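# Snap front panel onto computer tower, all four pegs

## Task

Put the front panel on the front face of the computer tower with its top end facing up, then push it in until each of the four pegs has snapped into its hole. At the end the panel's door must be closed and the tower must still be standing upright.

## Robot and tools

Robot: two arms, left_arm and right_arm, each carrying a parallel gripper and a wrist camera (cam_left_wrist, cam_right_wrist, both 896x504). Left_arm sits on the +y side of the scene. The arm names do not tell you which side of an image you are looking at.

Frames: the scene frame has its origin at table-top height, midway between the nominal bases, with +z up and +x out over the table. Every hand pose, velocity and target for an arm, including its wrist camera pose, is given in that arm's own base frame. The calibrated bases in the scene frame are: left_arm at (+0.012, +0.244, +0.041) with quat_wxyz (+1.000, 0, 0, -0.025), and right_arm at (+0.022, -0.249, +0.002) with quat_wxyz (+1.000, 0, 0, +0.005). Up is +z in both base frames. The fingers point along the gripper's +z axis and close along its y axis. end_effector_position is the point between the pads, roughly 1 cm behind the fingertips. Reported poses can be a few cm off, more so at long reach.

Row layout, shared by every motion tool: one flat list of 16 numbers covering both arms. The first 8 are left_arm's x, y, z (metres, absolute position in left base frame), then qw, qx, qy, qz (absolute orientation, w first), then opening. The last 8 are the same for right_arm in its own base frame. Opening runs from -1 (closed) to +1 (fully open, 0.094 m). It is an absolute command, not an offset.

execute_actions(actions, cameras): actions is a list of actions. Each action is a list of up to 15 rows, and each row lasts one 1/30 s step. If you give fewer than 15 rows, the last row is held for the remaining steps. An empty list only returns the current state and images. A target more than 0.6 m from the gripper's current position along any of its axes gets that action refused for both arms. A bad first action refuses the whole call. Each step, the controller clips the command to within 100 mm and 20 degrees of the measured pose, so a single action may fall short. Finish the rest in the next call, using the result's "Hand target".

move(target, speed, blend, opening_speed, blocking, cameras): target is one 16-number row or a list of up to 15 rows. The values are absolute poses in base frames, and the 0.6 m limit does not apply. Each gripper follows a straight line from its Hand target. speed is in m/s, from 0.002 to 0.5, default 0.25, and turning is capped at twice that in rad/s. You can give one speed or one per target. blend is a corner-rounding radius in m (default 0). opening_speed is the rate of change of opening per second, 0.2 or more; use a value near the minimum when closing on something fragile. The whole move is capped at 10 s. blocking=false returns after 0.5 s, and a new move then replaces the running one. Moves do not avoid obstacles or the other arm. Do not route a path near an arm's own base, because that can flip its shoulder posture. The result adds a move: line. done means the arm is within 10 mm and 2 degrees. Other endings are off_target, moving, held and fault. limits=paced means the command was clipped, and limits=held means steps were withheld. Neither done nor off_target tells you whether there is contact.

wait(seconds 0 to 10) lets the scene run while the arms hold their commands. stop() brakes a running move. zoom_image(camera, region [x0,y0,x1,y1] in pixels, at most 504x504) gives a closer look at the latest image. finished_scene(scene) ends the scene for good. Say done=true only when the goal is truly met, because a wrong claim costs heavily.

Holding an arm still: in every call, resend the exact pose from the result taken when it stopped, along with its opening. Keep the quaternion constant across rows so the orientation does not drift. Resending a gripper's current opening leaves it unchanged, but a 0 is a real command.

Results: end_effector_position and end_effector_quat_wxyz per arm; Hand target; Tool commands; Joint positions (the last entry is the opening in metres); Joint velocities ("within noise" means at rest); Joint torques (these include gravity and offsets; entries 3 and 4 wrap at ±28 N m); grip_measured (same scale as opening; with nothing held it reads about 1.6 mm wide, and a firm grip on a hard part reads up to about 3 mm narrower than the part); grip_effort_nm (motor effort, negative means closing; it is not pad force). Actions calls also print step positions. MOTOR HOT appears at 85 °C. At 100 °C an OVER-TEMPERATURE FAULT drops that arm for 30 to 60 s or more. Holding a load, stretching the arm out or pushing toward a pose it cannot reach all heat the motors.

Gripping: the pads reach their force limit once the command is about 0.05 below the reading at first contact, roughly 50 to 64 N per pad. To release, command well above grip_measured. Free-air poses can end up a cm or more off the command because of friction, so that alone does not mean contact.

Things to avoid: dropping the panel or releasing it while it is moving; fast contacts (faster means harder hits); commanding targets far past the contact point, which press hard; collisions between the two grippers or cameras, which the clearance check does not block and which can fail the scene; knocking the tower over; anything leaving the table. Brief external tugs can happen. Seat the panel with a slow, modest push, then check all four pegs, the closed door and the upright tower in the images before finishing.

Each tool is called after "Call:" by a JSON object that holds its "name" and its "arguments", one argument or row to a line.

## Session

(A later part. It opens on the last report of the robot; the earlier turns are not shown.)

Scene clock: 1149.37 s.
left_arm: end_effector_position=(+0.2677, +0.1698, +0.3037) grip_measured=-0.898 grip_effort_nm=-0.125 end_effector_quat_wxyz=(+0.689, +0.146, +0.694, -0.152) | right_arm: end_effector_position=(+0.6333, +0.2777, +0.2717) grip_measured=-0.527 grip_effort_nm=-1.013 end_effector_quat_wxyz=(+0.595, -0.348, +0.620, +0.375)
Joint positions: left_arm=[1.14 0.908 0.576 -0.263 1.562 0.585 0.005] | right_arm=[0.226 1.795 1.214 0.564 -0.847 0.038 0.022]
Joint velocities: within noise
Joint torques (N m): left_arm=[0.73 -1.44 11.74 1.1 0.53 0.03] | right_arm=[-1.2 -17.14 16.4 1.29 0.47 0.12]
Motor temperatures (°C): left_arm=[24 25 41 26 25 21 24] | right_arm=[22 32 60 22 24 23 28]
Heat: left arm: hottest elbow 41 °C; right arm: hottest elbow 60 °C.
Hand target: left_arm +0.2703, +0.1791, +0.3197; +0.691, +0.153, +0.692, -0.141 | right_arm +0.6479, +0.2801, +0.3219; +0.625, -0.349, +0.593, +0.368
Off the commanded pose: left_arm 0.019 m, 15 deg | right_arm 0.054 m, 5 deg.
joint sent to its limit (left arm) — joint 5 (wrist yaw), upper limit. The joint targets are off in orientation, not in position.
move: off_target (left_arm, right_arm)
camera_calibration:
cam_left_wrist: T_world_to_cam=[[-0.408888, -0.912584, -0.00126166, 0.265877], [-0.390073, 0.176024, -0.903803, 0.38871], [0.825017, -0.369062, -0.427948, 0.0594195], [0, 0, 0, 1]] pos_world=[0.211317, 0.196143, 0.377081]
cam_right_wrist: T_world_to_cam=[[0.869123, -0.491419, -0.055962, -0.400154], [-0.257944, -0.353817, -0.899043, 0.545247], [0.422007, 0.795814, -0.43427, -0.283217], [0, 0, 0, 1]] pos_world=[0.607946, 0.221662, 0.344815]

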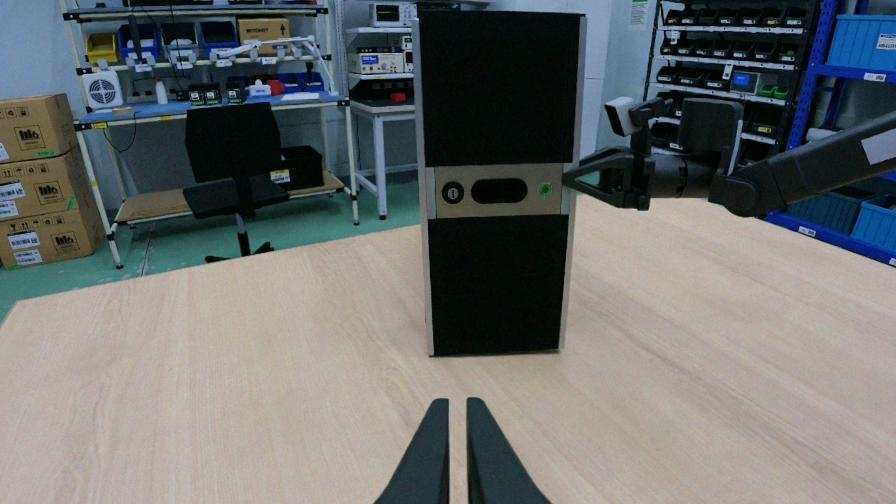

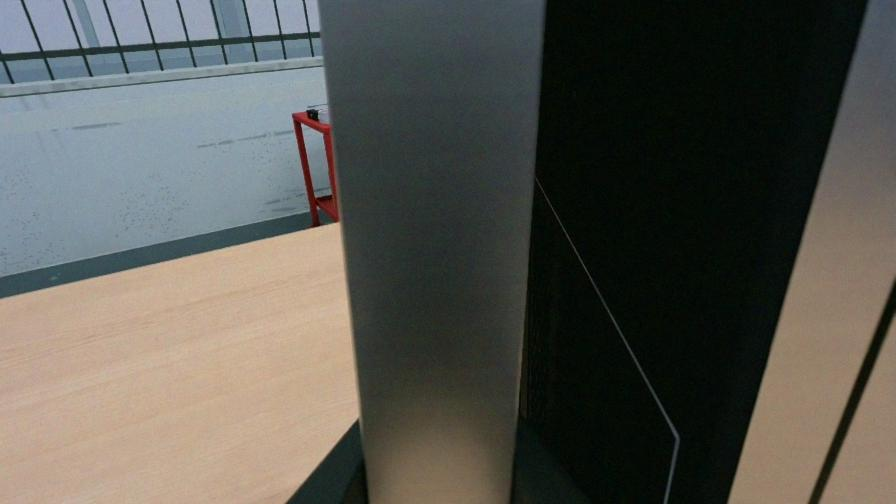

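Call:
{"name": "move", "arguments": {
  "target": [0.27,0.18,0.32,0.6130,0.2303,0.7306,-0.1933,-0.9,0.652,0.280,0.331,0.6493,-0.3511,0.5809,0.3430,-0.75],
  "speed": 0.06
}}

Call:
{"name": "zoom_image", "arguments": {
  "camera": "cam_left_wrist",
  "region": [404, 0, 604, 60]
}}

Call:
{"name": "zoom_image", "arguments": {
  "camera": "cam_left_wrist",
  "region": [404, 310, 604, 370]
}}

Scene clock: 1235.37 s.
left_arm: end_effector_position=(+0.2677, +0.1698, +0.3037) grip_measured=-0.898 grip_effort_nm=-0.125 end_effector_quat_wxyz=(+0.689, +0.146, +0.694, -0.152) | right_arm: end_effector_position=(+0.6378, +0.2776, +0.2725) grip_measured=-0.527 grip_effort_nm=-1.018 end_effector_quat_wxyz=(+0.607, -0.346, +0.620, +0.357)
Joint positions: left_arm=[1.14 0.908 0.576 -0.263 1.562 0.585 0.005] | right_arm=[0.231 1.795 1.214 0.568 -0.809 0.013 0.022]
Joint velocities: within noise
Joint torques (N m): left_arm=[0.56 -1.49 11.78 1.16 0.53 0.05] | right_arm=[-1.03 -18.61 14.93 2.65 0.61 0.06]
Motor temperatures (°C): left_arm=[24 25 42 26 25 21 24] | right_arm=[22 36 61 22 24 23 28]
Heat: left arm: hottest elbow 42 °C; right arm: hottest elbow 61 °C.
Hand target: left_arm +0.2703, +0.1791, +0.3197; +0.691, +0.153, +0.692, -0.141 | right_arm +0.6470, +0.2783, +0.3308; +0.649, -0.351, +0.581, +0.343
Off the commanded pose: left_arm 0.019 m, 15 deg | right_arm 0.060 m, 7 deg.
joint sent to its limit (left arm) — joint 5 (wrist yaw), upper limit. The joint targets are off in orientation, not in position.
move: off_target (left_arm, right_arm)
camera_calibration:
cam_left_wrist: T_world_to_cam=[[-0.408888, -0.912584, -0.00126166, 0.265877], [-0.390073, 0.176024, -0.903803, 0.38871], [0.825017, -0.369062, -0.427948, 0.0594195], [0, 0, 0, 1]] pos_world=[0.211317, 0.196143, 0.377081]
cam_right_wrist: T_world_to_cam=[[0.853344, -0.520609, -0.02776, -0.393561], [-0.246531, -0.356033, -0.901367, 0.541105], [0.459376, 0.77602, -0.432164, -0.303585], [0, 0, 0, 1]] pos_world=[0.608702, 0.223348, 0.34561]

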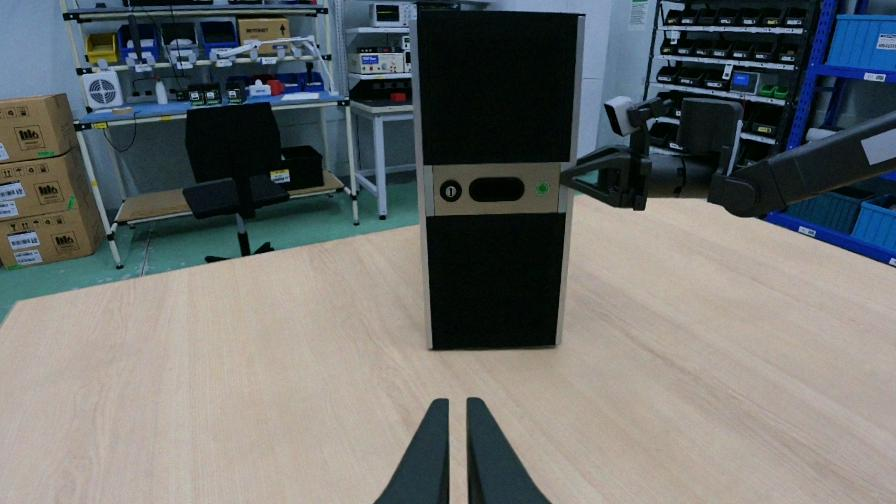

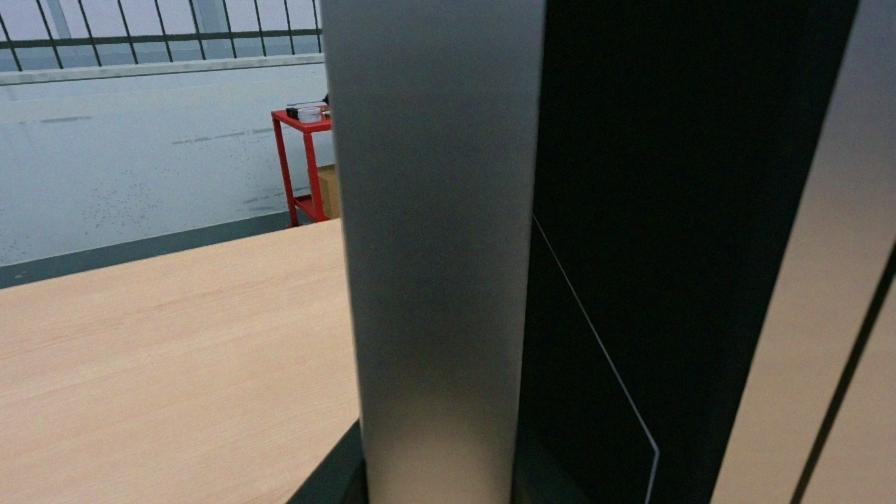

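Scaled by 2.520 from the camera's 896x504 image, which has a finer 1280x720 frame.

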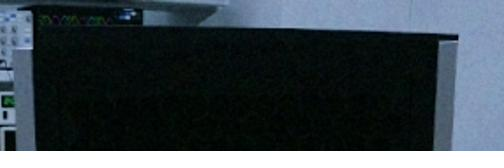

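Scaled by 2.520 from the camera's 896x504 image, which has a finer 1280x720 frame.

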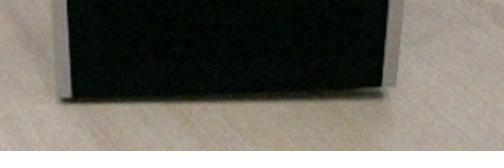

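Call:
{"name": "move", "arguments": {
  "target": [0.27,0.18,0.32,0.6130,0.2303,0.7306,-0.1933,-0.9,0.647,0.271,0.342,0.6703,-0.3511,0.5619,0.3342,-0.75],
  "speed": 0.06,
  "cameras": ["cam_right_wrist", "cam_left_wrist"]
}}

Call:
{"name": "zoom_image", "arguments": {
  "camera": "cam_left_wrist",
  "region": [404, 0, 604, 60]
}}

Call:
{"name": "zoom_image", "arguments": {
  "camera": "cam_left_wrist",
  "region": [404, 310, 604, 370]
}}

Scene clock: 1294.50 s.
left_arm: end_effector_position=(+0.2677, +0.1698, +0.3037) grip_measured=-0.898 grip_effort_nm=-0.115 end_effector_quat_wxyz=(+0.689, +0.146, +0.694, -0.152) | right_arm: end_effector_position=(+0.6390, +0.2769, +0.2846) grip_measured=-0.527 grip_effort_nm=-1.018 end_effector_quat_wxyz=(+0.629, -0.347, +0.602, +0.350)
Joint positions: left_arm=[1.14 0.908 0.576 -0.263 1.562 0.585 0.005] | right_arm=[0.232 1.795 1.214 0.63 -0.798 0.02 0.022]
Joint velocities: within noise
Joint torques (N m): left_arm=[0.26 -1.49 11.73 1.03 0.53 0.03] | right_arm=[-1.79 -19.02 13.37 2.95 0.33 0.01]
Motor temperatures (°C): left_arm=[24 25 42 26 25 21 24] | right_arm=[22 38 60 22 24 23 28]
Heat: left arm: hottest elbow 42 °C; right arm: hottest elbow 60 °C.
Hand target: left_arm +0.2703, +0.1791, +0.3197; +0.691, +0.153, +0.692, -0.141 | right_arm +0.6434, +0.2703, +0.3414; +0.670, -0.351, +0.562, +0.334
Off the commanded pose: left_arm 0.019 m, 15 deg | right_arm 0.058 m, 7 deg.
joint sent to its limit (left arm) — joint 5 (wrist yaw), upper limit. The joint targets are off in orientation, not in position.
move: off_target (left_arm, right_arm)
camera_calibration:
cam_left_wrist: T_world_to_cam=[[-0.408888, -0.912584, -0.00126166, 0.265877], [-0.390073, 0.176024, -0.903803, 0.38871], [0.825017, -0.369062, -0.427948, 0.0594195], [0, 0, 0, 1]] pos_world=[0.211317, 0.196143, 0.377081]
cam_right_wrist: T_world_to_cam=[[0.848685, -0.528812, 0.00953551, -0.399994], [-0.199894, -0.337395, -0.919895, 0.522384], [0.489669, 0.778795, -0.392049, -0.329899], [0, 0, 0, 1]] pos_world=[0.605431, 0.221652, 0.355016]

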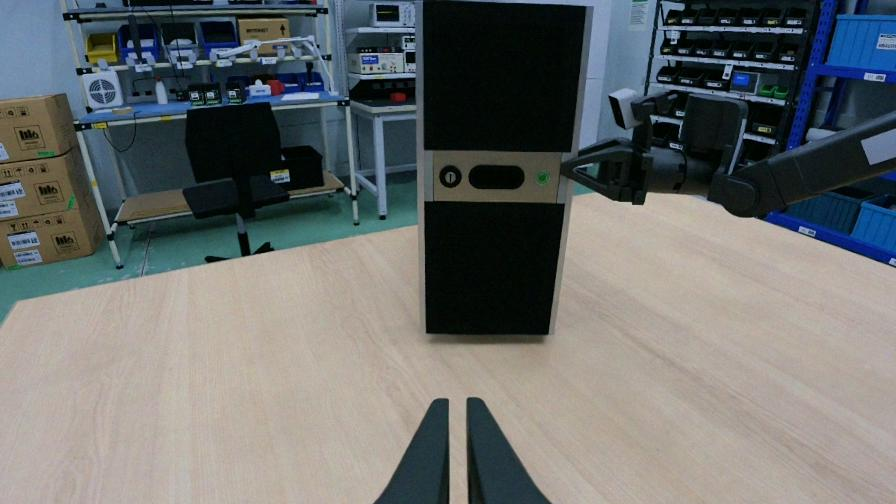

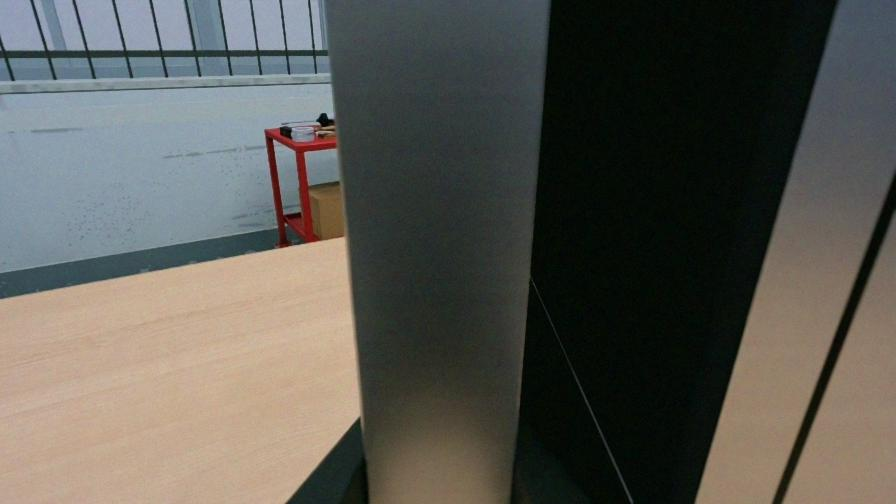

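Scaled by 2.520 from the camera's 896x504 image, which has a finer 1280x720 frame.

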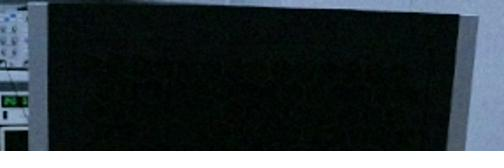

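Scaled by 2.520 from the camera's 896x504 image, which has a finer 1280x720 frame.

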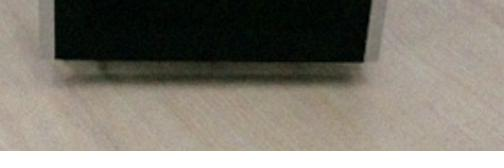

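Call:
{"name": "move", "arguments": {
  "target": [0.27,0.18,0.32,0.6130,0.2303,0.7306,-0.1933,-0.9,0.6595,0.2567,0.315,0.6636,-0.3571,0.5659,0.3345,-0.75],
  "speed": 0.05,
  "cameras": ["cam_right_wrist", "cam_left_wrist"]
}}

Call:
{"name": "zoom_image", "arguments": {
  "camera": "cam_left_wrist",
  "region": [404, 0, 604, 60]
}}

Call:
{"name": "zoom_image", "arguments": {
  "camera": "cam_left_wrist",
  "region": [404, 300, 604, 360]
}}

Scene clock: 1354.23 s.
left_arm: end_effector_position=(+0.2677, +0.1698, +0.3037) grip_measured=-0.898 grip_effort_nm=-0.110 end_effector_quat_wxyz=(+0.689, +0.146, +0.694, -0.152) | right_arm: end_effector_position=(+0.6422, +0.2683, +0.2767) grip_measured=-0.527 grip_effort_nm=-1.018 end_effector_quat_wxyz=(+0.630, -0.352, +0.596, +0.352)
Joint positions: left_arm=[1.14 0.908 0.576 -0.263 1.562 0.585 0.005] | right_arm=[0.213 1.816 1.214 0.663 -0.83 0.021 0.022]
Joint velocities: within noise
Joint torques (N m): left_arm=[0.44 -1.61 11.73 1.13 0.53 0.04] | right_arm=[-2.96 -16.79 14.02 2.55 -0.02 -0.1]
Motor temperatures (°C): left_arm=[24 25 42 26 25 21 24] | right_arm=[22 38 58 23 24 23 28]
Heat: left arm: hottest elbow 42 °C; right arm: hottest elbow 58 °C.
Hand target: left_arm +0.2703, +0.1791, +0.3197; +0.691, +0.153, +0.692, -0.141 | right_arm +0.6565, +0.2558, +0.3147; +0.663, -0.357, +0.566, +0.334
Off the commanded pose: left_arm 0.019 m, 15 deg | right_arm 0.044 m, 6 deg.
joint sent to its limit (left arm) — joint 5 (wrist yaw), upper limit. The joint targets are off in orientation, not in position.
move: off_target (left_arm, right_arm)
camera_calibration:
cam_left_wrist: T_world_to_cam=[[-0.408888, -0.912584, -0.00126166, 0.265877], [-0.390073, 0.176024, -0.903803, 0.38871], [0.825017, -0.369062, -0.427948, 0.0594195], [0, 0, 0, 1]] pos_world=[0.211317, 0.196143, 0.377081]
cam_right_wrist: T_world_to_cam=[[0.855143, -0.5181, 0.0174089, -0.416401], [-0.186213, -0.338345, -0.922414, 0.505008], [0.483793, 0.785554, -0.38581, -0.327632], [0, 0, 0, 1]] pos_world=[0.608628, 0.212502, 0.346672]

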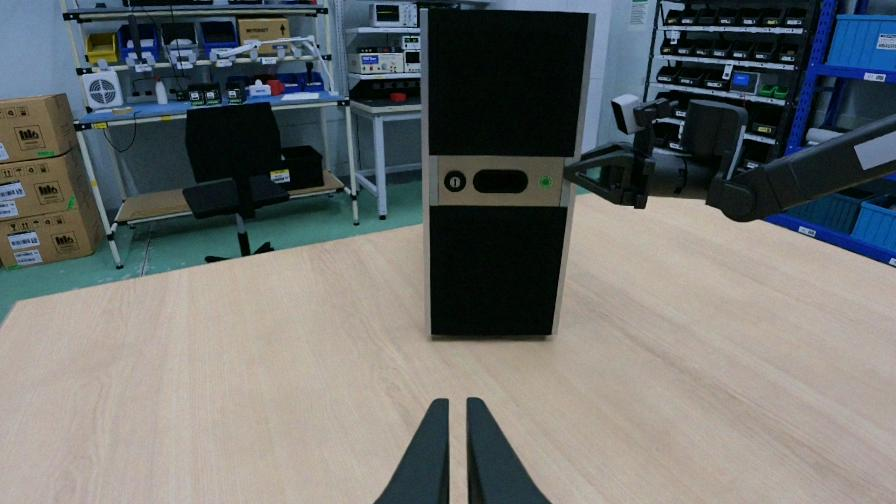

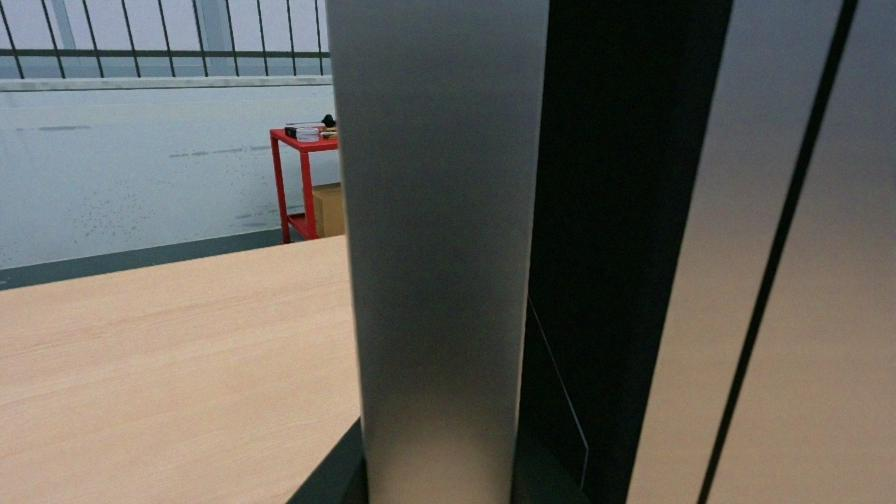

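Scaled by 2.520 from the camera's 896x504 image, which has a finer 1280x720 frame.

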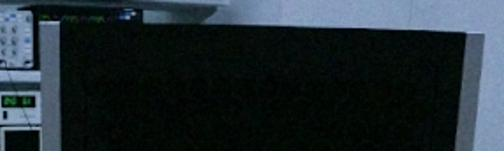

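Scaled by 2.520 from the camera's 896x504 image, which has a finer 1280x720 frame.

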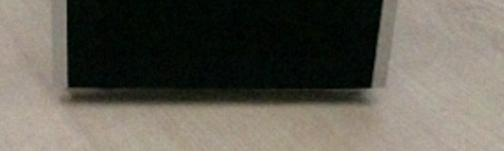

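Call:
{"name": "move", "arguments": {
  "target": [0.27,0.18,0.32,0.6130,0.2303,0.7306,-0.1933,-0.9,0.670,0.2507,0.315,0.6595,-0.3563,0.5702,0.3361,-0.75],
  "speed": 0.03,
  "cameras": ["cam_right_wrist"]
}}

Scene clock: 1402.30 s.
left_arm: end_effector_position=(+0.2677, +0.1698, +0.3037) grip_measured=-0.898 grip_effort_nm=-0.110 end_effector_quat_wxyz=(+0.689, +0.146, +0.694, -0.152) | right_arm: end_effector_position=(+0.6468, +0.2659, +0.2769) grip_measured=-0.527 grip_effort_nm=-1.023 end_effector_quat_wxyz=(+0.629, -0.357, +0.592, +0.355)
Joint positions: left_arm=[1.14 0.908 0.576 -0.263 1.562 0.585 0.005] | right_arm=[0.205 1.829 1.233 0.663 -0.851 0.021 0.022]
Joint velocities: within noise
Joint torques (N m): left_arm=[0.38 -1.67 11.71 1.1 0.55 0.05] | right_arm=[-2.96 -17.26 15.05 1.48 0.25 -0.08]
Motor temperatures (°C): left_arm=[24 25 42 26 25 21 24] | right_arm=[22 34 58 22 24 23 28]
Heat: left arm: hottest elbow 42 °C; right arm: hottest elbow 58 °C.
Hand target: left_arm +0.2703, +0.1791, +0.3197; +0.691, +0.153, +0.692, -0.141 | right_arm +0.6663, +0.2496, +0.3147; +0.659, -0.357, +0.570, +0.336
Off the commanded pose: left_arm 0.019 m, 15 deg | right_arm 0.047 m, 5 deg.
joint sent to its limit (left arm) — joint 5 (wrist yaw), upper limit. The joint targets are off in orientation, not in position.
move: off_target (left_arm, right_arm)
camera_calibration:
cam_right_wrist: T_world_to_cam=[[0.861667, -0.506998, 0.0219694, -0.430033], [-0.177085, -0.340971, -0.923244, 0.500251], [0.475573, 0.791639, -0.383586, -0.324827], [0, 0, 0, 1]] pos_world=[0.613612, 0.209691, 0.346703]
Images, in order (width x height): cam_right_wrist 896x504.

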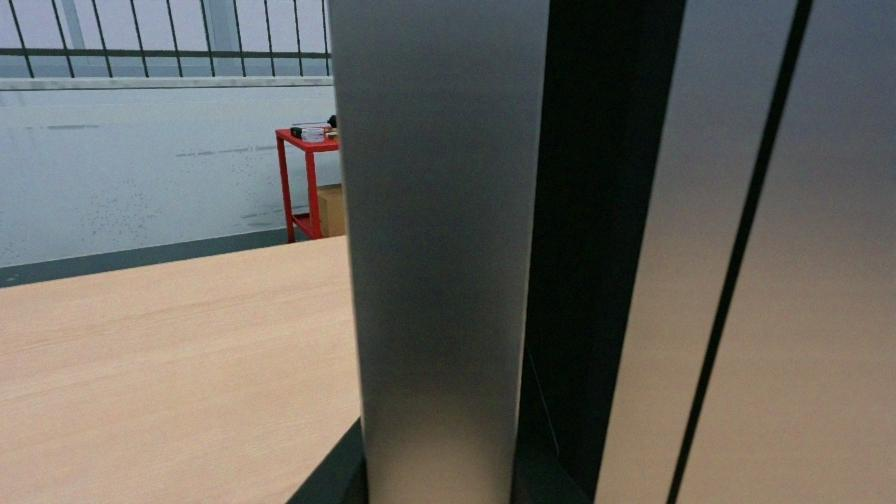

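Call:
{"name": "move", "arguments": {
  "target": [0.27,0.18,0.32,0.6130,0.2303,0.7306,-0.1933,-0.9,0.681,0.2445,0.315,0.6595,-0.3563,0.5702,0.3361,-0.75],
  "speed": 0.03
}}

Call:
{"name": "zoom_image", "arguments": {
  "camera": "cam_left_wrist",
  "region": [404, 0, 604, 60]
}}

Call:
{"name": "zoom_image", "arguments": {
  "camera": "cam_left_wrist",
  "region": [404, 300, 604, 360]
}}

Scene clock: 1447.27 s.
left_arm: end_effector_position=(+0.2677, +0.1698, +0.3037) grip_measured=-0.898 grip_effort_nm=-0.115 end_effector_quat_wxyz=(+0.689, +0.146, +0.694, -0.152) | right_arm: end_effector_position=(+0.6491, +0.2644, +0.2773) grip_measured=-0.528 grip_effort_nm=-1.023 end_effector_quat_wxyz=(+0.624, -0.361, +0.590, +0.363)
Joint positions: left_arm=[1.14 0.908 0.576 -0.263 1.562 0.585 0.005] | right_arm=[0.198 1.839 1.248 0.66 -0.877 0.031 0.022]
Joint velocities: within noise
Joint torques (N m): left_arm=[0.56 -1.67 11.71 1.17 0.53 0.05] | right_arm=[-4.01 -16.5 15.95 1.39 0.75 -0.12]
Motor temperatures (°C): left_arm=[24 25 43 26 25 21 24] | right_arm=[22 35 65 22 24 23 28]
Heat: left arm: hottest elbow 43 °C; right arm: hottest elbow 65 °C.
Hand target: left_arm +0.2703, +0.1791, +0.3197; +0.691, +0.153, +0.692, -0.141 | right_arm +0.6757, +0.2427, +0.3149; +0.659, -0.356, +0.570, +0.336
Off the commanded pose: left_arm 0.019 m, 15 deg | right_arm 0.053 m, 6 deg.
joint sent to its limit (left arm) — joint 5 (wrist yaw), upper limit. The joint targets are off in orientation, not in position.
move: off_target (left_arm, right_arm)
camera_calibration:
cam_left_wrist: T_world_to_cam=[[-0.408888, -0.912584, -0.00126166, 0.265877], [-0.390073, 0.176024, -0.903803, 0.38871], [0.825017, -0.369062, -0.427948, 0.0594195], [0, 0, 0, 1]] pos_world=[0.211317, 0.196143, 0.377081]
cam_right_wrist: T_world_to_cam=[[0.871471, -0.49021, 0.0152224, -0.441637], [-0.175724, -0.34107, -0.923467, 0.49974], [0.457885, 0.8021, -0.383375, -0.315987], [0, 0, 0, 1]] pos_world=[0.617376, 0.207405, 0.347075]

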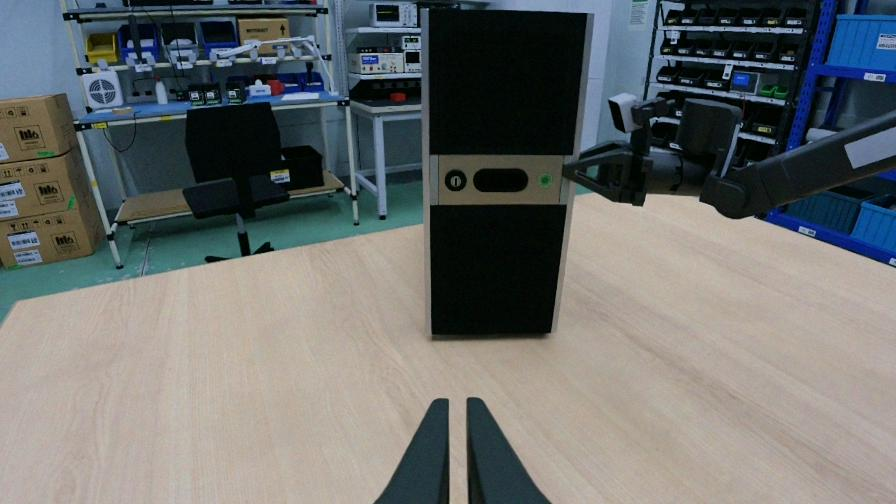

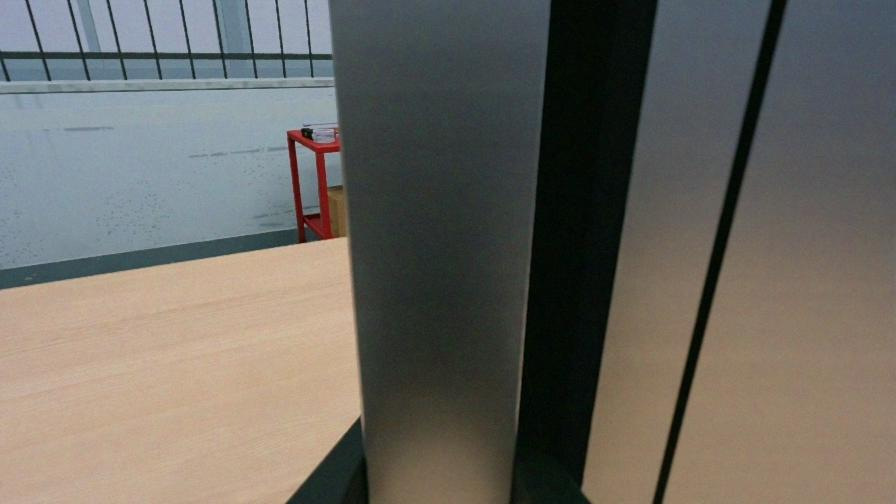

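Scaled by 2.520 from the camera's 896x504 image, which has a finer 1280x720 frame.

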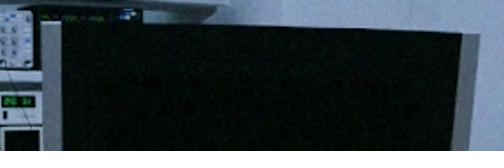

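Scaled by 2.520 from the camera's 896x504 image, which has a finer 1280x720 frame.

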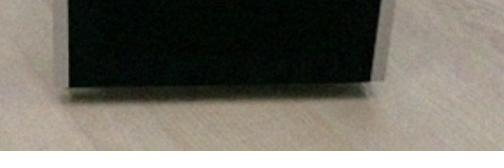

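Call:
{"name": "move", "arguments": {
  "target": [0.27,0.18,0.32,0.6130,0.2303,0.7306,-0.1933,-0.9,0.670,0.2507,0.315,0.6479,-0.3587,0.5912,0.3195,-0.75],
  "speed": 0.03,
  "cameras": []
}}

Scene clock: 1481.10 s.
left_arm: end_effector_position=(+0.2677, +0.1698, +0.3037) grip_measured=-0.898 grip_effort_nm=-0.115 end_effector_quat_wxyz=(+0.689, +0.146, +0.694, -0.152) | right_arm: end_effector_position=(+0.6495, +0.2643, +0.2761) grip_measured=-0.528 grip_effort_nm=-1.018 end_effector_quat_wxyz=(+0.615, -0.359, +0.609, +0.350)
Joint positions: left_arm=[1.14 0.908 0.576 -0.263 1.562 0.585 0.005] | right_arm=[0.202 1.816 1.248 0.57 -0.849 -0.014 0.022]
Joint velocities: within noise
Joint torques (N m): left_arm=[0.73 -1.38 11.7 1.21 0.54 0.04] | right_arm=[-2.55 -18.14 14.13 0.77 1.22 -0.27]
Motor temperatures (°C): left_arm=[24 25 43 26 25 21 24] | right_arm=[22 35 62 22 25 23 28]
Heat: left arm: hottest elbow 43 °C; right arm: hottest elbow 62 °C.
Hand target: left_arm +0.2703, +0.1791, +0.3197; +0.691, +0.153, +0.692, -0.141 | right_arm +0.6667, +0.2499, +0.3150; +0.648, -0.358, +0.591, +0.320
Off the commanded pose: left_arm 0.019 m, 15 deg | right_arm 0.046 m, 6 deg.
joint sent to its limit (left arm) — joint 5 (wrist yaw), upper limit. The joint targets are off in orientation, not in position.
move: off_target (left_arm, right_arm)
No camera images: "cameras" was empty.

Call:
{"name": "wait", "arguments": {
  "seconds": 0.1,
  "cameras": ["cam_left_wrist"]
}}

Call:
{"name": "zoom_image", "arguments": {
  "camera": "cam_left_wrist",
  "region": [404, 0, 604, 60]
}}

Call:
{"name": "zoom_image", "arguments": {
  "camera": "cam_left_wrist",
  "region": [404, 300, 604, 360]
}}

Scene clock: 1489.77 s.
left_arm: end_effector_position=(+0.2677, +0.1698, +0.3037) grip_measured=-0.898 grip_effort_nm=-0.110 end_effector_quat_wxyz=(+0.689, +0.146, +0.694, -0.152) | right_arm: end_effector_position=(+0.6494, +0.2643, +0.2763) grip_measured=-0.528 grip_effort_nm=-1.018 end_effector_quat_wxyz=(+0.615, -0.359, +0.608, +0.350)
Joint positions: left_arm=[1.14 0.908 0.576 -0.263 1.562 0.585 0.005] | right_arm=[0.202 1.815 1.248 0.57 -0.849 -0.014 0.022]
Joint velocities: within noise
Joint torques (N m): left_arm=[0.56 -1.61 11.74 1.14 0.54 0.04] | right_arm=[-2.49 -18.08 14.13 0.84 1.22 -0.3]
Motor temperatures (°C): left_arm=[24 25 43 26 25 21 24] | right_arm=[22 34 61 22 25 23 28]
Heat: left arm: hottest elbow 43 °C; right arm: hottest elbow 61 °C.
Hand target: left_arm +0.2703, +0.1791, +0.3197; +0.691, +0.153, +0.692, -0.141 | right_arm +0.6666, +0.2499, +0.3153; +0.648, -0.358, +0.591, +0.320
Tool commands: left_gripper/opening=-0.9 right_gripper/opening=-0.75
Off the commanded pose: left_arm 0.019 m, 15 deg | right_arm 0.046 m, 6 deg.
wait: 0.10 s; at rest from the start
camera_calibration:
cam_left_wrist: T_world_to_cam=[[-0.408888, -0.912584, -0.00126166, 0.265877], [-0.390073, 0.176024, -0.903803, 0.38871], [0.825017, -0.369062, -0.427948, 0.0594195], [0, 0, 0, 1]] pos_world=[0.211317, 0.196143, 0.377081]
Images, in order (width x height): cam_left_wrist 896x504.

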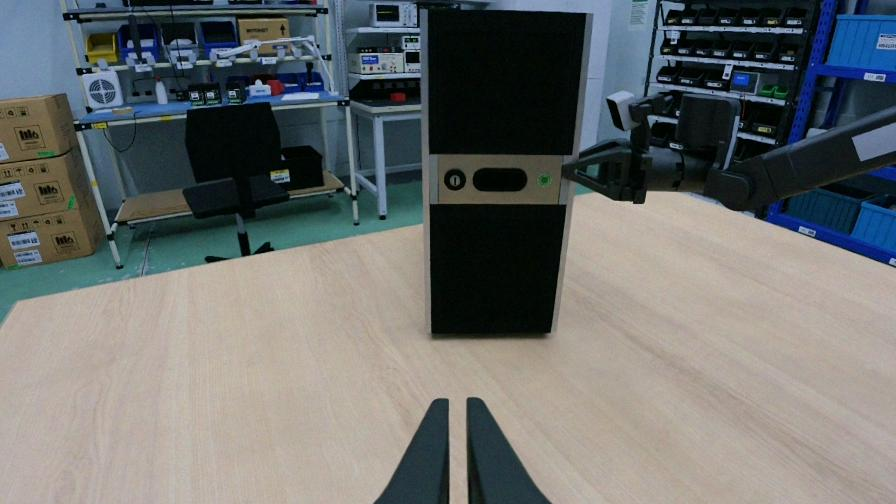

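Scaled by 2.520 from the camera's 896x504 image, which has a finer 1280x720 frame.

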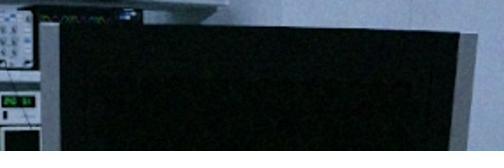

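Scaled by 2.520 from the camera's 896x504 image, which has a finer 1280x720 frame.

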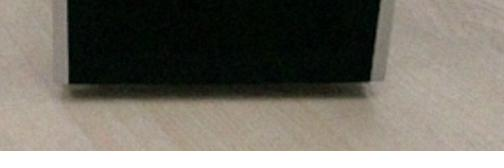

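Call:
{"name": "execute_actions", "arguments": {
  "actions": [],
  "cameras": ["cam_left_wrist"]
}}

Call:
{"name": "zoom_image", "arguments": {
  "camera": "cam_left_wrist",
  "region": [404, 0, 604, 60]
}}

Call:
{"name": "zoom_image", "arguments": {
  "camera": "cam_left_wrist",
  "region": [404, 300, 604, 360]
}}

Scene clock: 1528.77 s.
left_arm: end_effector_position=(+0.2677, +0.1698, +0.3037) grip_measured=-0.898 grip_effort_nm=-0.110 end_effector_quat_wxyz=(+0.689, +0.146, +0.694, -0.152) | right_arm: end_effector_position=(+0.6494, +0.2643, +0.2763) grip_measured=-0.528 grip_effort_nm=-1.023 end_effector_quat_wxyz=(+0.615, -0.359, +0.608, +0.350)
Joint positions: left_arm=[1.14 0.908 0.576 -0.263 1.562 0.585 0.005] | right_arm=[0.202 1.815 1.248 0.57 -0.849 -0.014 0.022]
Joint velocities: within noise
Joint torques (N m): left_arm=[0.44 -1.73 11.66 1.16 0.53 0.03] | right_arm=[-2.9 -18.02 14.26 0.8 1.23 -0.33]
Motor temperatures (°C): left_arm=[24 24 43 26 25 21 24] | right_arm=[22 34 60 22 26 23 28]
Heat: left arm: hottest elbow 43 °C; right arm: hottest elbow 60 °C.
Hand target: left_arm +0.2703, +0.1791, +0.3197; +0.691, +0.153, +0.692, -0.141 | right_arm +0.6666, +0.2499, +0.3153; +0.648, -0.358, +0.591, +0.320
Tool commands: left_gripper/opening=-0.9 right_gripper/opening=-0.75
Off the commanded pose: left_arm 0.019 m, 15 deg | right_arm 0.046 m, 6 deg.
camera_calibration:
cam_left_wrist: T_world_to_cam=[[-0.408888, -0.912584, -0.00126166, 0.265877], [-0.390073, 0.176024, -0.903803, 0.38871], [0.825017, -0.369062, -0.427948, 0.0594195], [0, 0, 0, 1]] pos_world=[0.211317, 0.196143, 0.377081]
Images, in order (width x height): cam_left_wrist 896x504.

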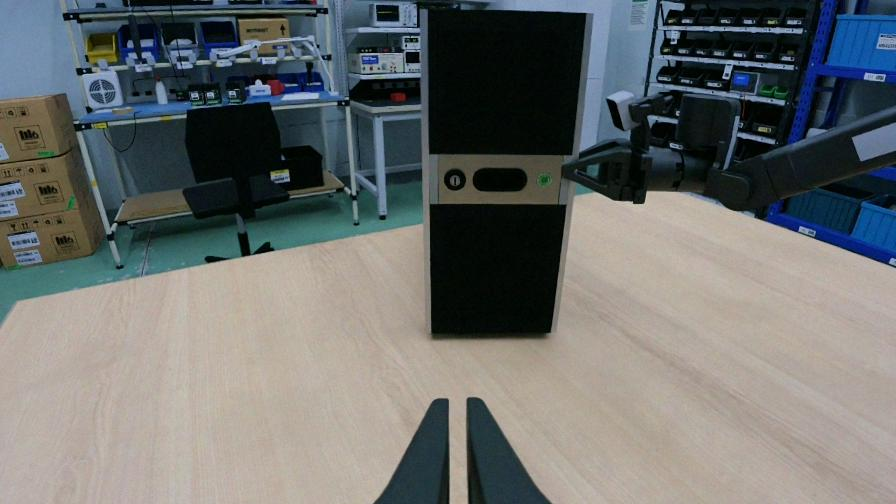

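Scaled by 2.520 from the camera's 896x504 image, which has a finer 1280x720 frame.

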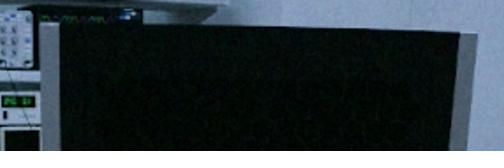

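Scaled by 2.520 from the camera's 896x504 image, which has a finer 1280x720 frame.

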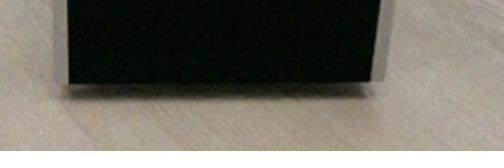

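Call:
{"name": "wait", "arguments": {
  "seconds": 0.1,
  "cameras": ["cam_right_wrist"]
}}

Scene clock: 1608.07 s.
left_arm: end_effector_position=(+0.2677, +0.1698, +0.3037) grip_measured=-0.898 grip_effort_nm=-0.110 end_effector_quat_wxyz=(+0.689, +0.146, +0.694, -0.152) | right_arm: end_effector_position=(+0.6494, +0.2643, +0.2763) grip_measured=-0.528 grip_effort_nm=-1.018 end_effector_quat_wxyz=(+0.615, -0.359, +0.608, +0.350)
Joint positions: left_arm=[1.14 0.908 0.576 -0.263 1.562 0.585 0.005] | right_arm=[0.202 1.815 1.248 0.57 -0.849 -0.014 0.022]
Joint velocities: within noise
Joint torques (N m): left_arm=[0.56 -1.61 11.7 1.14 0.53 0.05] | right_arm=[-2.49 -18.37 14.11 0.87 1.23 -0.32]
Motor temperatures (°C): left_arm=[24 24 43 26 25 21 24] | right_arm=[22 35 59 22 27 23 28]
Heat: left arm: hottest elbow 43 °C; right arm: hottest elbow 59 °C.
Hand target: left_arm +0.2703, +0.1791, +0.3197; +0.691, +0.153, +0.692, -0.141 | right_arm +0.6666, +0.2499, +0.3153; +0.648, -0.358, +0.591, +0.320
Tool commands: left_gripper/opening=-0.9 right_gripper/opening=-0.75
Off the commanded pose: left_arm 0.019 m, 15 deg | right_arm 0.046 m, 6 deg.
wait: 0.10 s; at rest from the start
camera_calibration:
cam_right_wrist: T_world_to_cam=[[0.859445, -0.511139, 0.00957874, -0.42712], [-0.208516, -0.36759, -0.90631, 0.522454], [0.466772, 0.776926, -0.422504, -0.304701], [0, 0, 0, 1]] pos_world=[0.618251, 0.210461, 0.348859]
Images, in order (width x height): cam_right_wrist 896x504.

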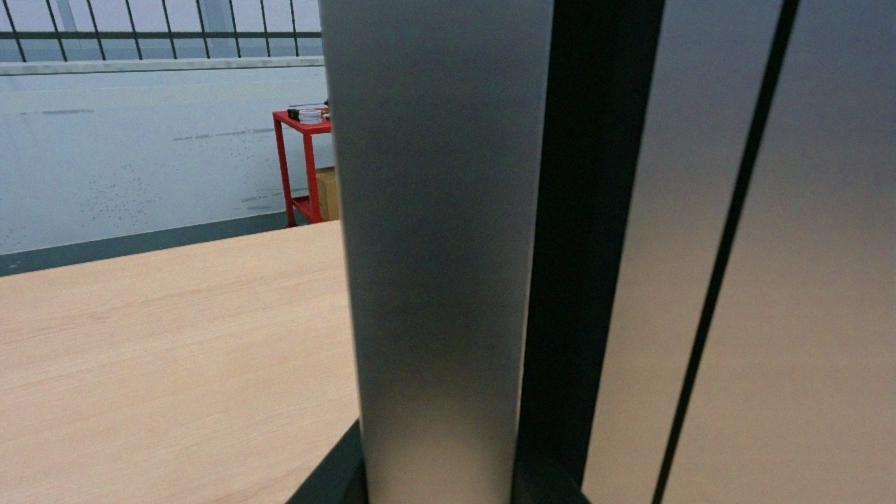

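Call:
{"name": "move", "arguments": {
  "target": [
    [0.50, 0.06, 0.22, 0.70336, 0.16827, 0.66747, -0.17732, -0.95, 0.670, 0.2507, 0.315, 0.6479, -0.3587, 0.5912, 0.3195, -0.75],
    [0.635, -0.025, 0.145, 0.70336, 0.16827, 0.66747, -0.17732, -0.95, 0.670, 0.2507, 0.315, 0.6479, -0.3587, 0.5912, 0.3195, -0.75]
  ],
  "speed": 0.18,
  "blend": 0.04,
  "cameras": ["cam_left_wrist"]
}}

Scene clock: 1727.73 s.
left_arm: end_effector_position=(+0.6244, -0.0252, +0.1425) grip_measured=-0.948 grip_effort_nm=-0.120 end_effector_quat_wxyz=(+0.697, +0.166, +0.675, -0.179) | right_arm: end_effector_position=(+0.6495, +0.2642, +0.2765) grip_measured=-0.528 grip_effort_nm=-1.013 end_effector_quat_wxyz=(+0.615, -0.359, +0.609, +0.350)
Joint positions: left_arm=[0.119 1.911 0.861 1.092 0.612 -0.035 0.002] | right_arm=[0.202 1.815 1.248 0.569 -0.848 -0.014 0.022]
Joint velocities: within noise
Joint torques (N m): left_arm=[0.03 -11.99 7.62 2.5 -0.13 0] | right_arm=[-3.31 -18.08 14.2 0.81 1.21 -0.26]
Motor temperatures (°C): left_arm=[24 24 44 26 25 21 24] | right_arm=[22 36 59 22 28 23 28]
Heat: left arm: hottest elbow 44 °C; right arm: hottest elbow 59 °C.
Hand target: left_arm +0.6345, -0.0250, +0.1450; +0.703, +0.168, +0.668, -0.177 | right_arm +0.6667, +0.2498, +0.3153; +0.648, -0.358, +0.591, +0.320
Off the commanded pose: left_arm 0.011 m, 1 deg | right_arm 0.046 m, 6 deg.
move: off_target (left_arm, right_arm)
camera_calibration:
cam_left_wrist: T_world_to_cam=[[-0.471538, -0.881845, -0.000701402, 0.27339], [-0.345168, 0.185299, -0.920067, 0.390935], [0.811487, -0.433605, -0.391761, -0.374131], [0, 0, 0, 1]] pos_world=[0.567455, 0.00642283, 0.213308]
Images, in order (width x height): cam_left_wrist 896x504.

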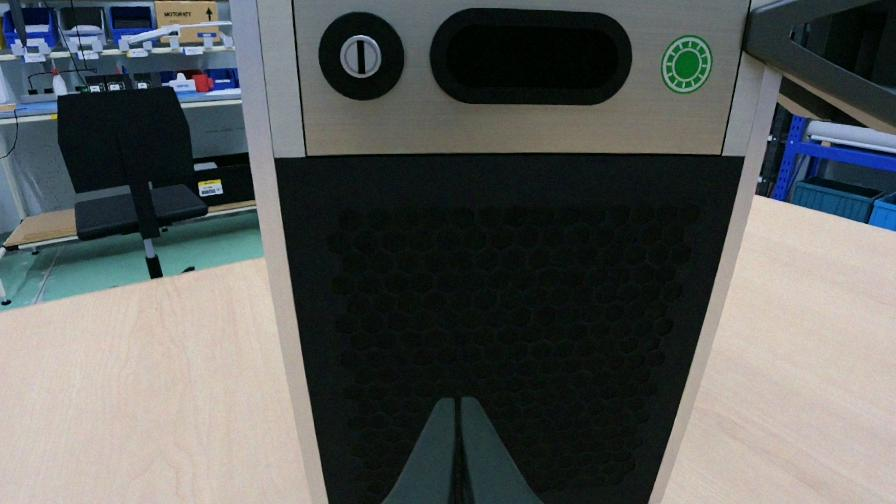

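Call:
{"name": "move", "arguments": {
  "target": [
    [0.7057, -0.0615, 0.153, 0.70336, 0.16827, 0.66747, -0.17732, -0.95, 0.670, 0.2507, 0.315, 0.6479, -0.3587, 0.5912, 0.3195, -0.75],
    [0.7369, -0.0774, 0.155, 0.70336, 0.16827, 0.66747, -0.17732, -0.95, 0.670, 0.2507, 0.315, 0.6479, -0.3587, 0.5912, 0.3195, -0.75]
  ],
  "speed": [0.15, 0.02],
  "cameras": []
}}

Scene clock: 1750.03 s.
left_arm: end_effector_position=(+0.7114, -0.0640, +0.1575) grip_measured=-0.949 grip_effort_nm=-0.081 end_effector_quat_wxyz=(+0.702, +0.164, +0.670, -0.177) | right_arm: end_effector_position=(+0.6501, +0.2642, +0.2764) grip_measured=-0.528 grip_effort_nm=-1.013 end_effector_quat_wxyz=(+0.617, -0.361, +0.608, +0.345)
Joint positions: left_arm=[0.03 2.017 1.123 0.95 0.515 -0.035 0.002] | right_arm=[0.203 1.815 1.248 0.567 -0.843 -0.026 0.022]
Joint velocities: within noise
Joint torques (N m): left_arm=[-1.96 -12.75 11.82 1.17 -0.69 0.07] | right_arm=[-3.08 -17.96 14.23 0.95 0.96 -0.19]
Motor temperatures (°C): left_arm=[24 25 43 26 25 21 24] | right_arm=[22 36 59 22 28 23 28]
Heat: left arm: hottest elbow 43 °C; right arm: hottest elbow 59 °C.
Hand target: left_arm +0.7337, -0.0774, +0.1552; +0.703, +0.168, +0.667, -0.177 | right_arm +0.6668, +0.2497, +0.3151; +0.648, -0.359, +0.591, +0.319
Off the commanded pose: left_arm 0.029 m, 1 deg | right_arm 0.046 m, 5 deg.
move: off_target (left_arm, right_arm)
No camera images: "cameras" was empty.

Call:
{"name": "move", "arguments": {
  "target": [0.7547, -0.0865, 0.156, 0.70336, 0.16827, 0.66747, -0.17732, -0.95, 0.670, 0.2507, 0.315, 0.6479, -0.3587, 0.5912, 0.3195, -0.75],
  "speed": 0.03,
  "cameras": ["cam_left_wrist"]
}}

Scene clock: 1758.27 s.
left_arm: end_effector_position=(+0.7132, -0.0644, +0.1578) grip_measured=-0.950 grip_effort_nm=-0.056 end_effector_quat_wxyz=(+0.701, +0.163, +0.672, -0.177) | right_arm: end_effector_position=(+0.6505, +0.2643, +0.2767) grip_measured=-0.529 grip_effort_nm=-1.013 end_effector_quat_wxyz=(+0.617, -0.358, +0.611, +0.345)
Joint positions: left_arm=[0.029 2.017 1.129 0.939 0.515 -0.035 0.002] | right_arm=[0.204 1.813 1.248 0.562 -0.836 -0.023 0.022]
Joint velocities: within noise
Joint torques (N m): left_arm=[-2.61 -11.11 14.74 0.61 -1.38 0.07] | right_arm=[-3.25 -17.85 14.16 1.11 0.63 -0.22]
Motor temperatures (°C): left_arm=[24 25 45 26 25 21 24] | right_arm=[22 37 59 22 27 23 28]
Heat: left arm: hottest elbow 45 °C; right arm: hottest elbow 59 °C.
Hand target: left_arm +0.7468, -0.0866, +0.1567; +0.704, +0.168, +0.667, -0.177 | right_arm +0.6669, +0.2498, +0.3150; +0.648, -0.359, +0.591, +0.319
Off the commanded pose: left_arm 0.047 m, 1 deg | right_arm 0.045 m, 5 deg.
move: off_target (left_arm, right_arm)
camera_calibration:
cam_left_wrist: T_world_to_cam=[[-0.465554, -0.885018, -0.00154156, 0.276363], [-0.338035, 0.179429, -0.923871, 0.438127], [0.817919, -0.429591, -0.382701, -0.462995], [0, 0, 0, 1]] pos_world=[0.655457, -0.0329252, 0.22801]
Images, in order (width x height): cam_left_wrist 896x504.

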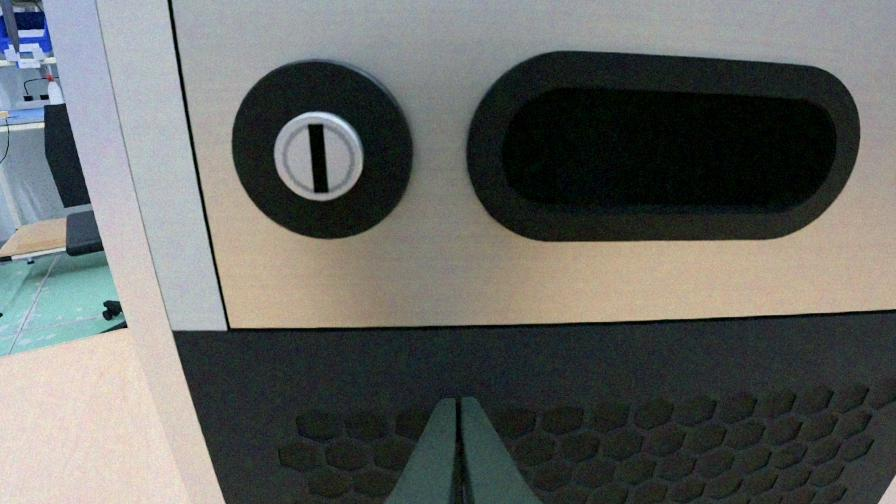

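Call:
{"name": "move", "arguments": {
  "target": [0.7725, -0.0956, 0.157, 0.70336, 0.16827, 0.66747, -0.17732, -0.95, 0.670, 0.2507, 0.315, 0.6479, -0.3587, 0.5912, 0.3195, -0.75],
  "speed": 0.03,
  "cameras": []
}}

Scene clock: 1772.53 s.
left_arm: end_effector_position=(+0.7141, -0.0646, +0.1569) grip_measured=-0.950 grip_effort_nm=-0.046 end_effector_quat_wxyz=(+0.698, +0.162, +0.674, -0.178) | right_arm: end_effector_position=(+0.6505, +0.2644, +0.2769) grip_measured=-0.529 grip_effort_nm=-1.018 end_effector_quat_wxyz=(+0.616, -0.357, +0.611, +0.345)
Joint positions: left_arm=[0.029 2.017 1.132 0.929 0.514 -0.035 0.002] | right_arm=[0.204 1.812 1.248 0.56 -0.835 -0.022 0.022]
Joint velocities: within noise
Joint torques (N m): left_arm=[-3.78 -10.23 17.39 0.18 -1.99 0.07] | right_arm=[-3.14 -17.38 14.2 1.13 0.62 -0.22]
Motor temperatures (°C): left_arm=[24 25 48 26 26 21 24] | right_arm=[22 37 59 22 27 23 28]
Heat: left arm: hottest elbow 48 °C; right arm: hottest elbow 59 °C.
Hand target: left_arm +0.7580, -0.0954, +0.1585; +0.704, +0.168, +0.667, -0.178 | right_arm +0.6669, +0.2499, +0.3151; +0.648, -0.359, +0.591, +0.319
Off the commanded pose: left_arm 0.066 m, 1 deg | right_arm 0.045 m, 5 deg.
move: off_target (left_arm, right_arm)
No camera images: "cameras" was empty.

Call:
{"name": "move", "arguments": {
  "target": [0.7725, -0.0956, 0.157, 0.70336, 0.16827, 0.66747, -0.17732, -0.95, 0.670, 0.2507, 0.290, 0.6479, -0.3587, 0.5912, 0.3195, -0.75],
  "speed": 0.05,
  "cameras": []
}}

Scene clock: 1793.33 s.
left_arm: end_effector_position=(+0.7235, -0.0664, +0.1583) grip_measured=-0.950 grip_effort_nm=-0.051 end_effector_quat_wxyz=(+0.699, +0.161, +0.675, -0.177) | right_arm: end_effector_position=(+0.6573, +0.2628, +0.2757) grip_measured=-0.530 grip_effort_nm=-1.018 end_effector_quat_wxyz=(+0.624, -0.349, +0.610, +0.341)
Joint positions: left_arm=[0.024 2.029 1.162 0.912 0.505 -0.035 0.002] | right_arm=[0.203 1.828 1.256 0.59 -0.816 -0.008 0.022]
Joint velocities: within noise
Joint torques (N m): left_arm=[-3.96 -10.64 16.21 0.51 -1.52 0.1] | right_arm=[-2.49 -16.15 11.77 2.33 -0.09 -0.38]
Motor temperatures (°C): left_arm=[24 25 48 26 28 21 24] | right_arm=[22 36 60 22 26 23 28]
Heat: left arm: hottest elbow 48 °C; right arm: hottest elbow 60 °C.
Hand target: left_arm +0.7612, -0.0956, +0.1580; +0.704, +0.168, +0.667, -0.178 | right_arm +0.6691, +0.2503, +0.2900; +0.648, -0.358, +0.592, +0.319
Off the commanded pose: left_arm 0.057 m, 1 deg | right_arm 0.023 m, 4 deg.
move: off_target (left_arm, right_arm)
No camera images: "cameras" was empty.

Call:
{"name": "wait", "arguments": {
  "seconds": 0.1,
  "cameras": ["cam_right_wrist"]
}}

Scene clock: 1800.63 s.
left_arm: end_effector_position=(+0.7235, -0.0664, +0.1583) grip_measured=-0.950 grip_effort_nm=-0.037 end_effector_quat_wxyz=(+0.699, +0.161, +0.675, -0.177) | right_arm: end_effector_position=(+0.6573, +0.2628, +0.2757) grip_measured=-0.530 grip_effort_nm=-1.018 end_effector_quat_wxyz=(+0.624, -0.349, +0.610, +0.341)
Joint positions: left_arm=[0.024 2.029 1.162 0.912 0.505 -0.035 0.002] | right_arm=[0.203 1.828 1.256 0.59 -0.816 -0.008 0.022]
Joint velocities: within noise
Joint torques (N m): left_arm=[-3.72 -10.17 16.27 0.54 -1.58 0.1] | right_arm=[-2.9 -16.21 11.79 2.22 -0.09 -0.38]
Motor temperatures (°C): left_arm=[24 26 51 26 28 21 24] | right_arm=[22 37 61 22 26 23 28]
Heat: left arm: hottest elbow 51 °C; right arm: hottest elbow 61 °C.
Hand target: left_arm +0.7612, -0.0956, +0.1579; +0.703, +0.168, +0.667, -0.178 | right_arm +0.6691, +0.2503, +0.2900; +0.648, -0.358, +0.592, +0.319
Tool commands: left_gripper/opening=-0.95 right_gripper/opening=-0.75
Off the commanded pose: left_arm 0.057 m, 1 deg | right_arm 0.023 m, 4 deg.
wait: 0.10 s; at rest from the start
camera_calibration:
cam_right_wrist: T_world_to_cam=[[0.842533, -0.538453, 0.0143643, -0.417681], [-0.211328, -0.354965, -0.910681, 0.522678], [0.495458, 0.764243, -0.41286, -0.325695], [0, 0, 0, 1]] pos_world=[0.623735, 0.209541, 0.347526]
Images, in order (width x height): cam_right_wrist 896x504.

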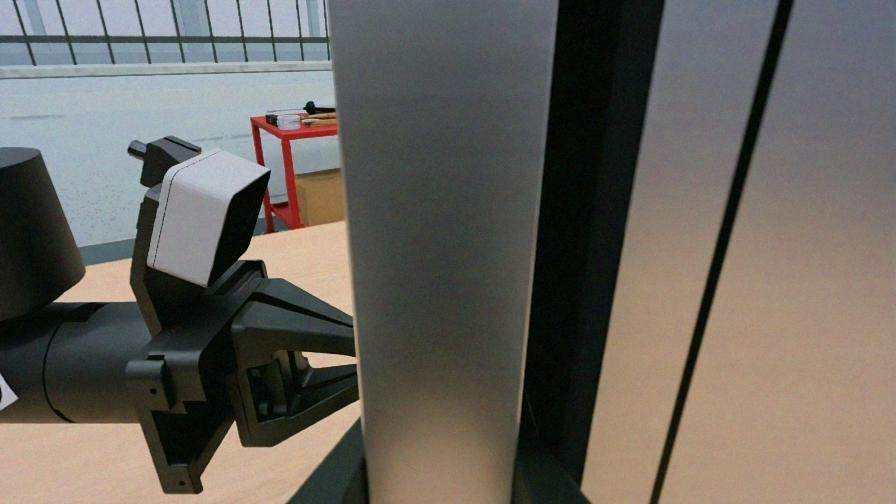

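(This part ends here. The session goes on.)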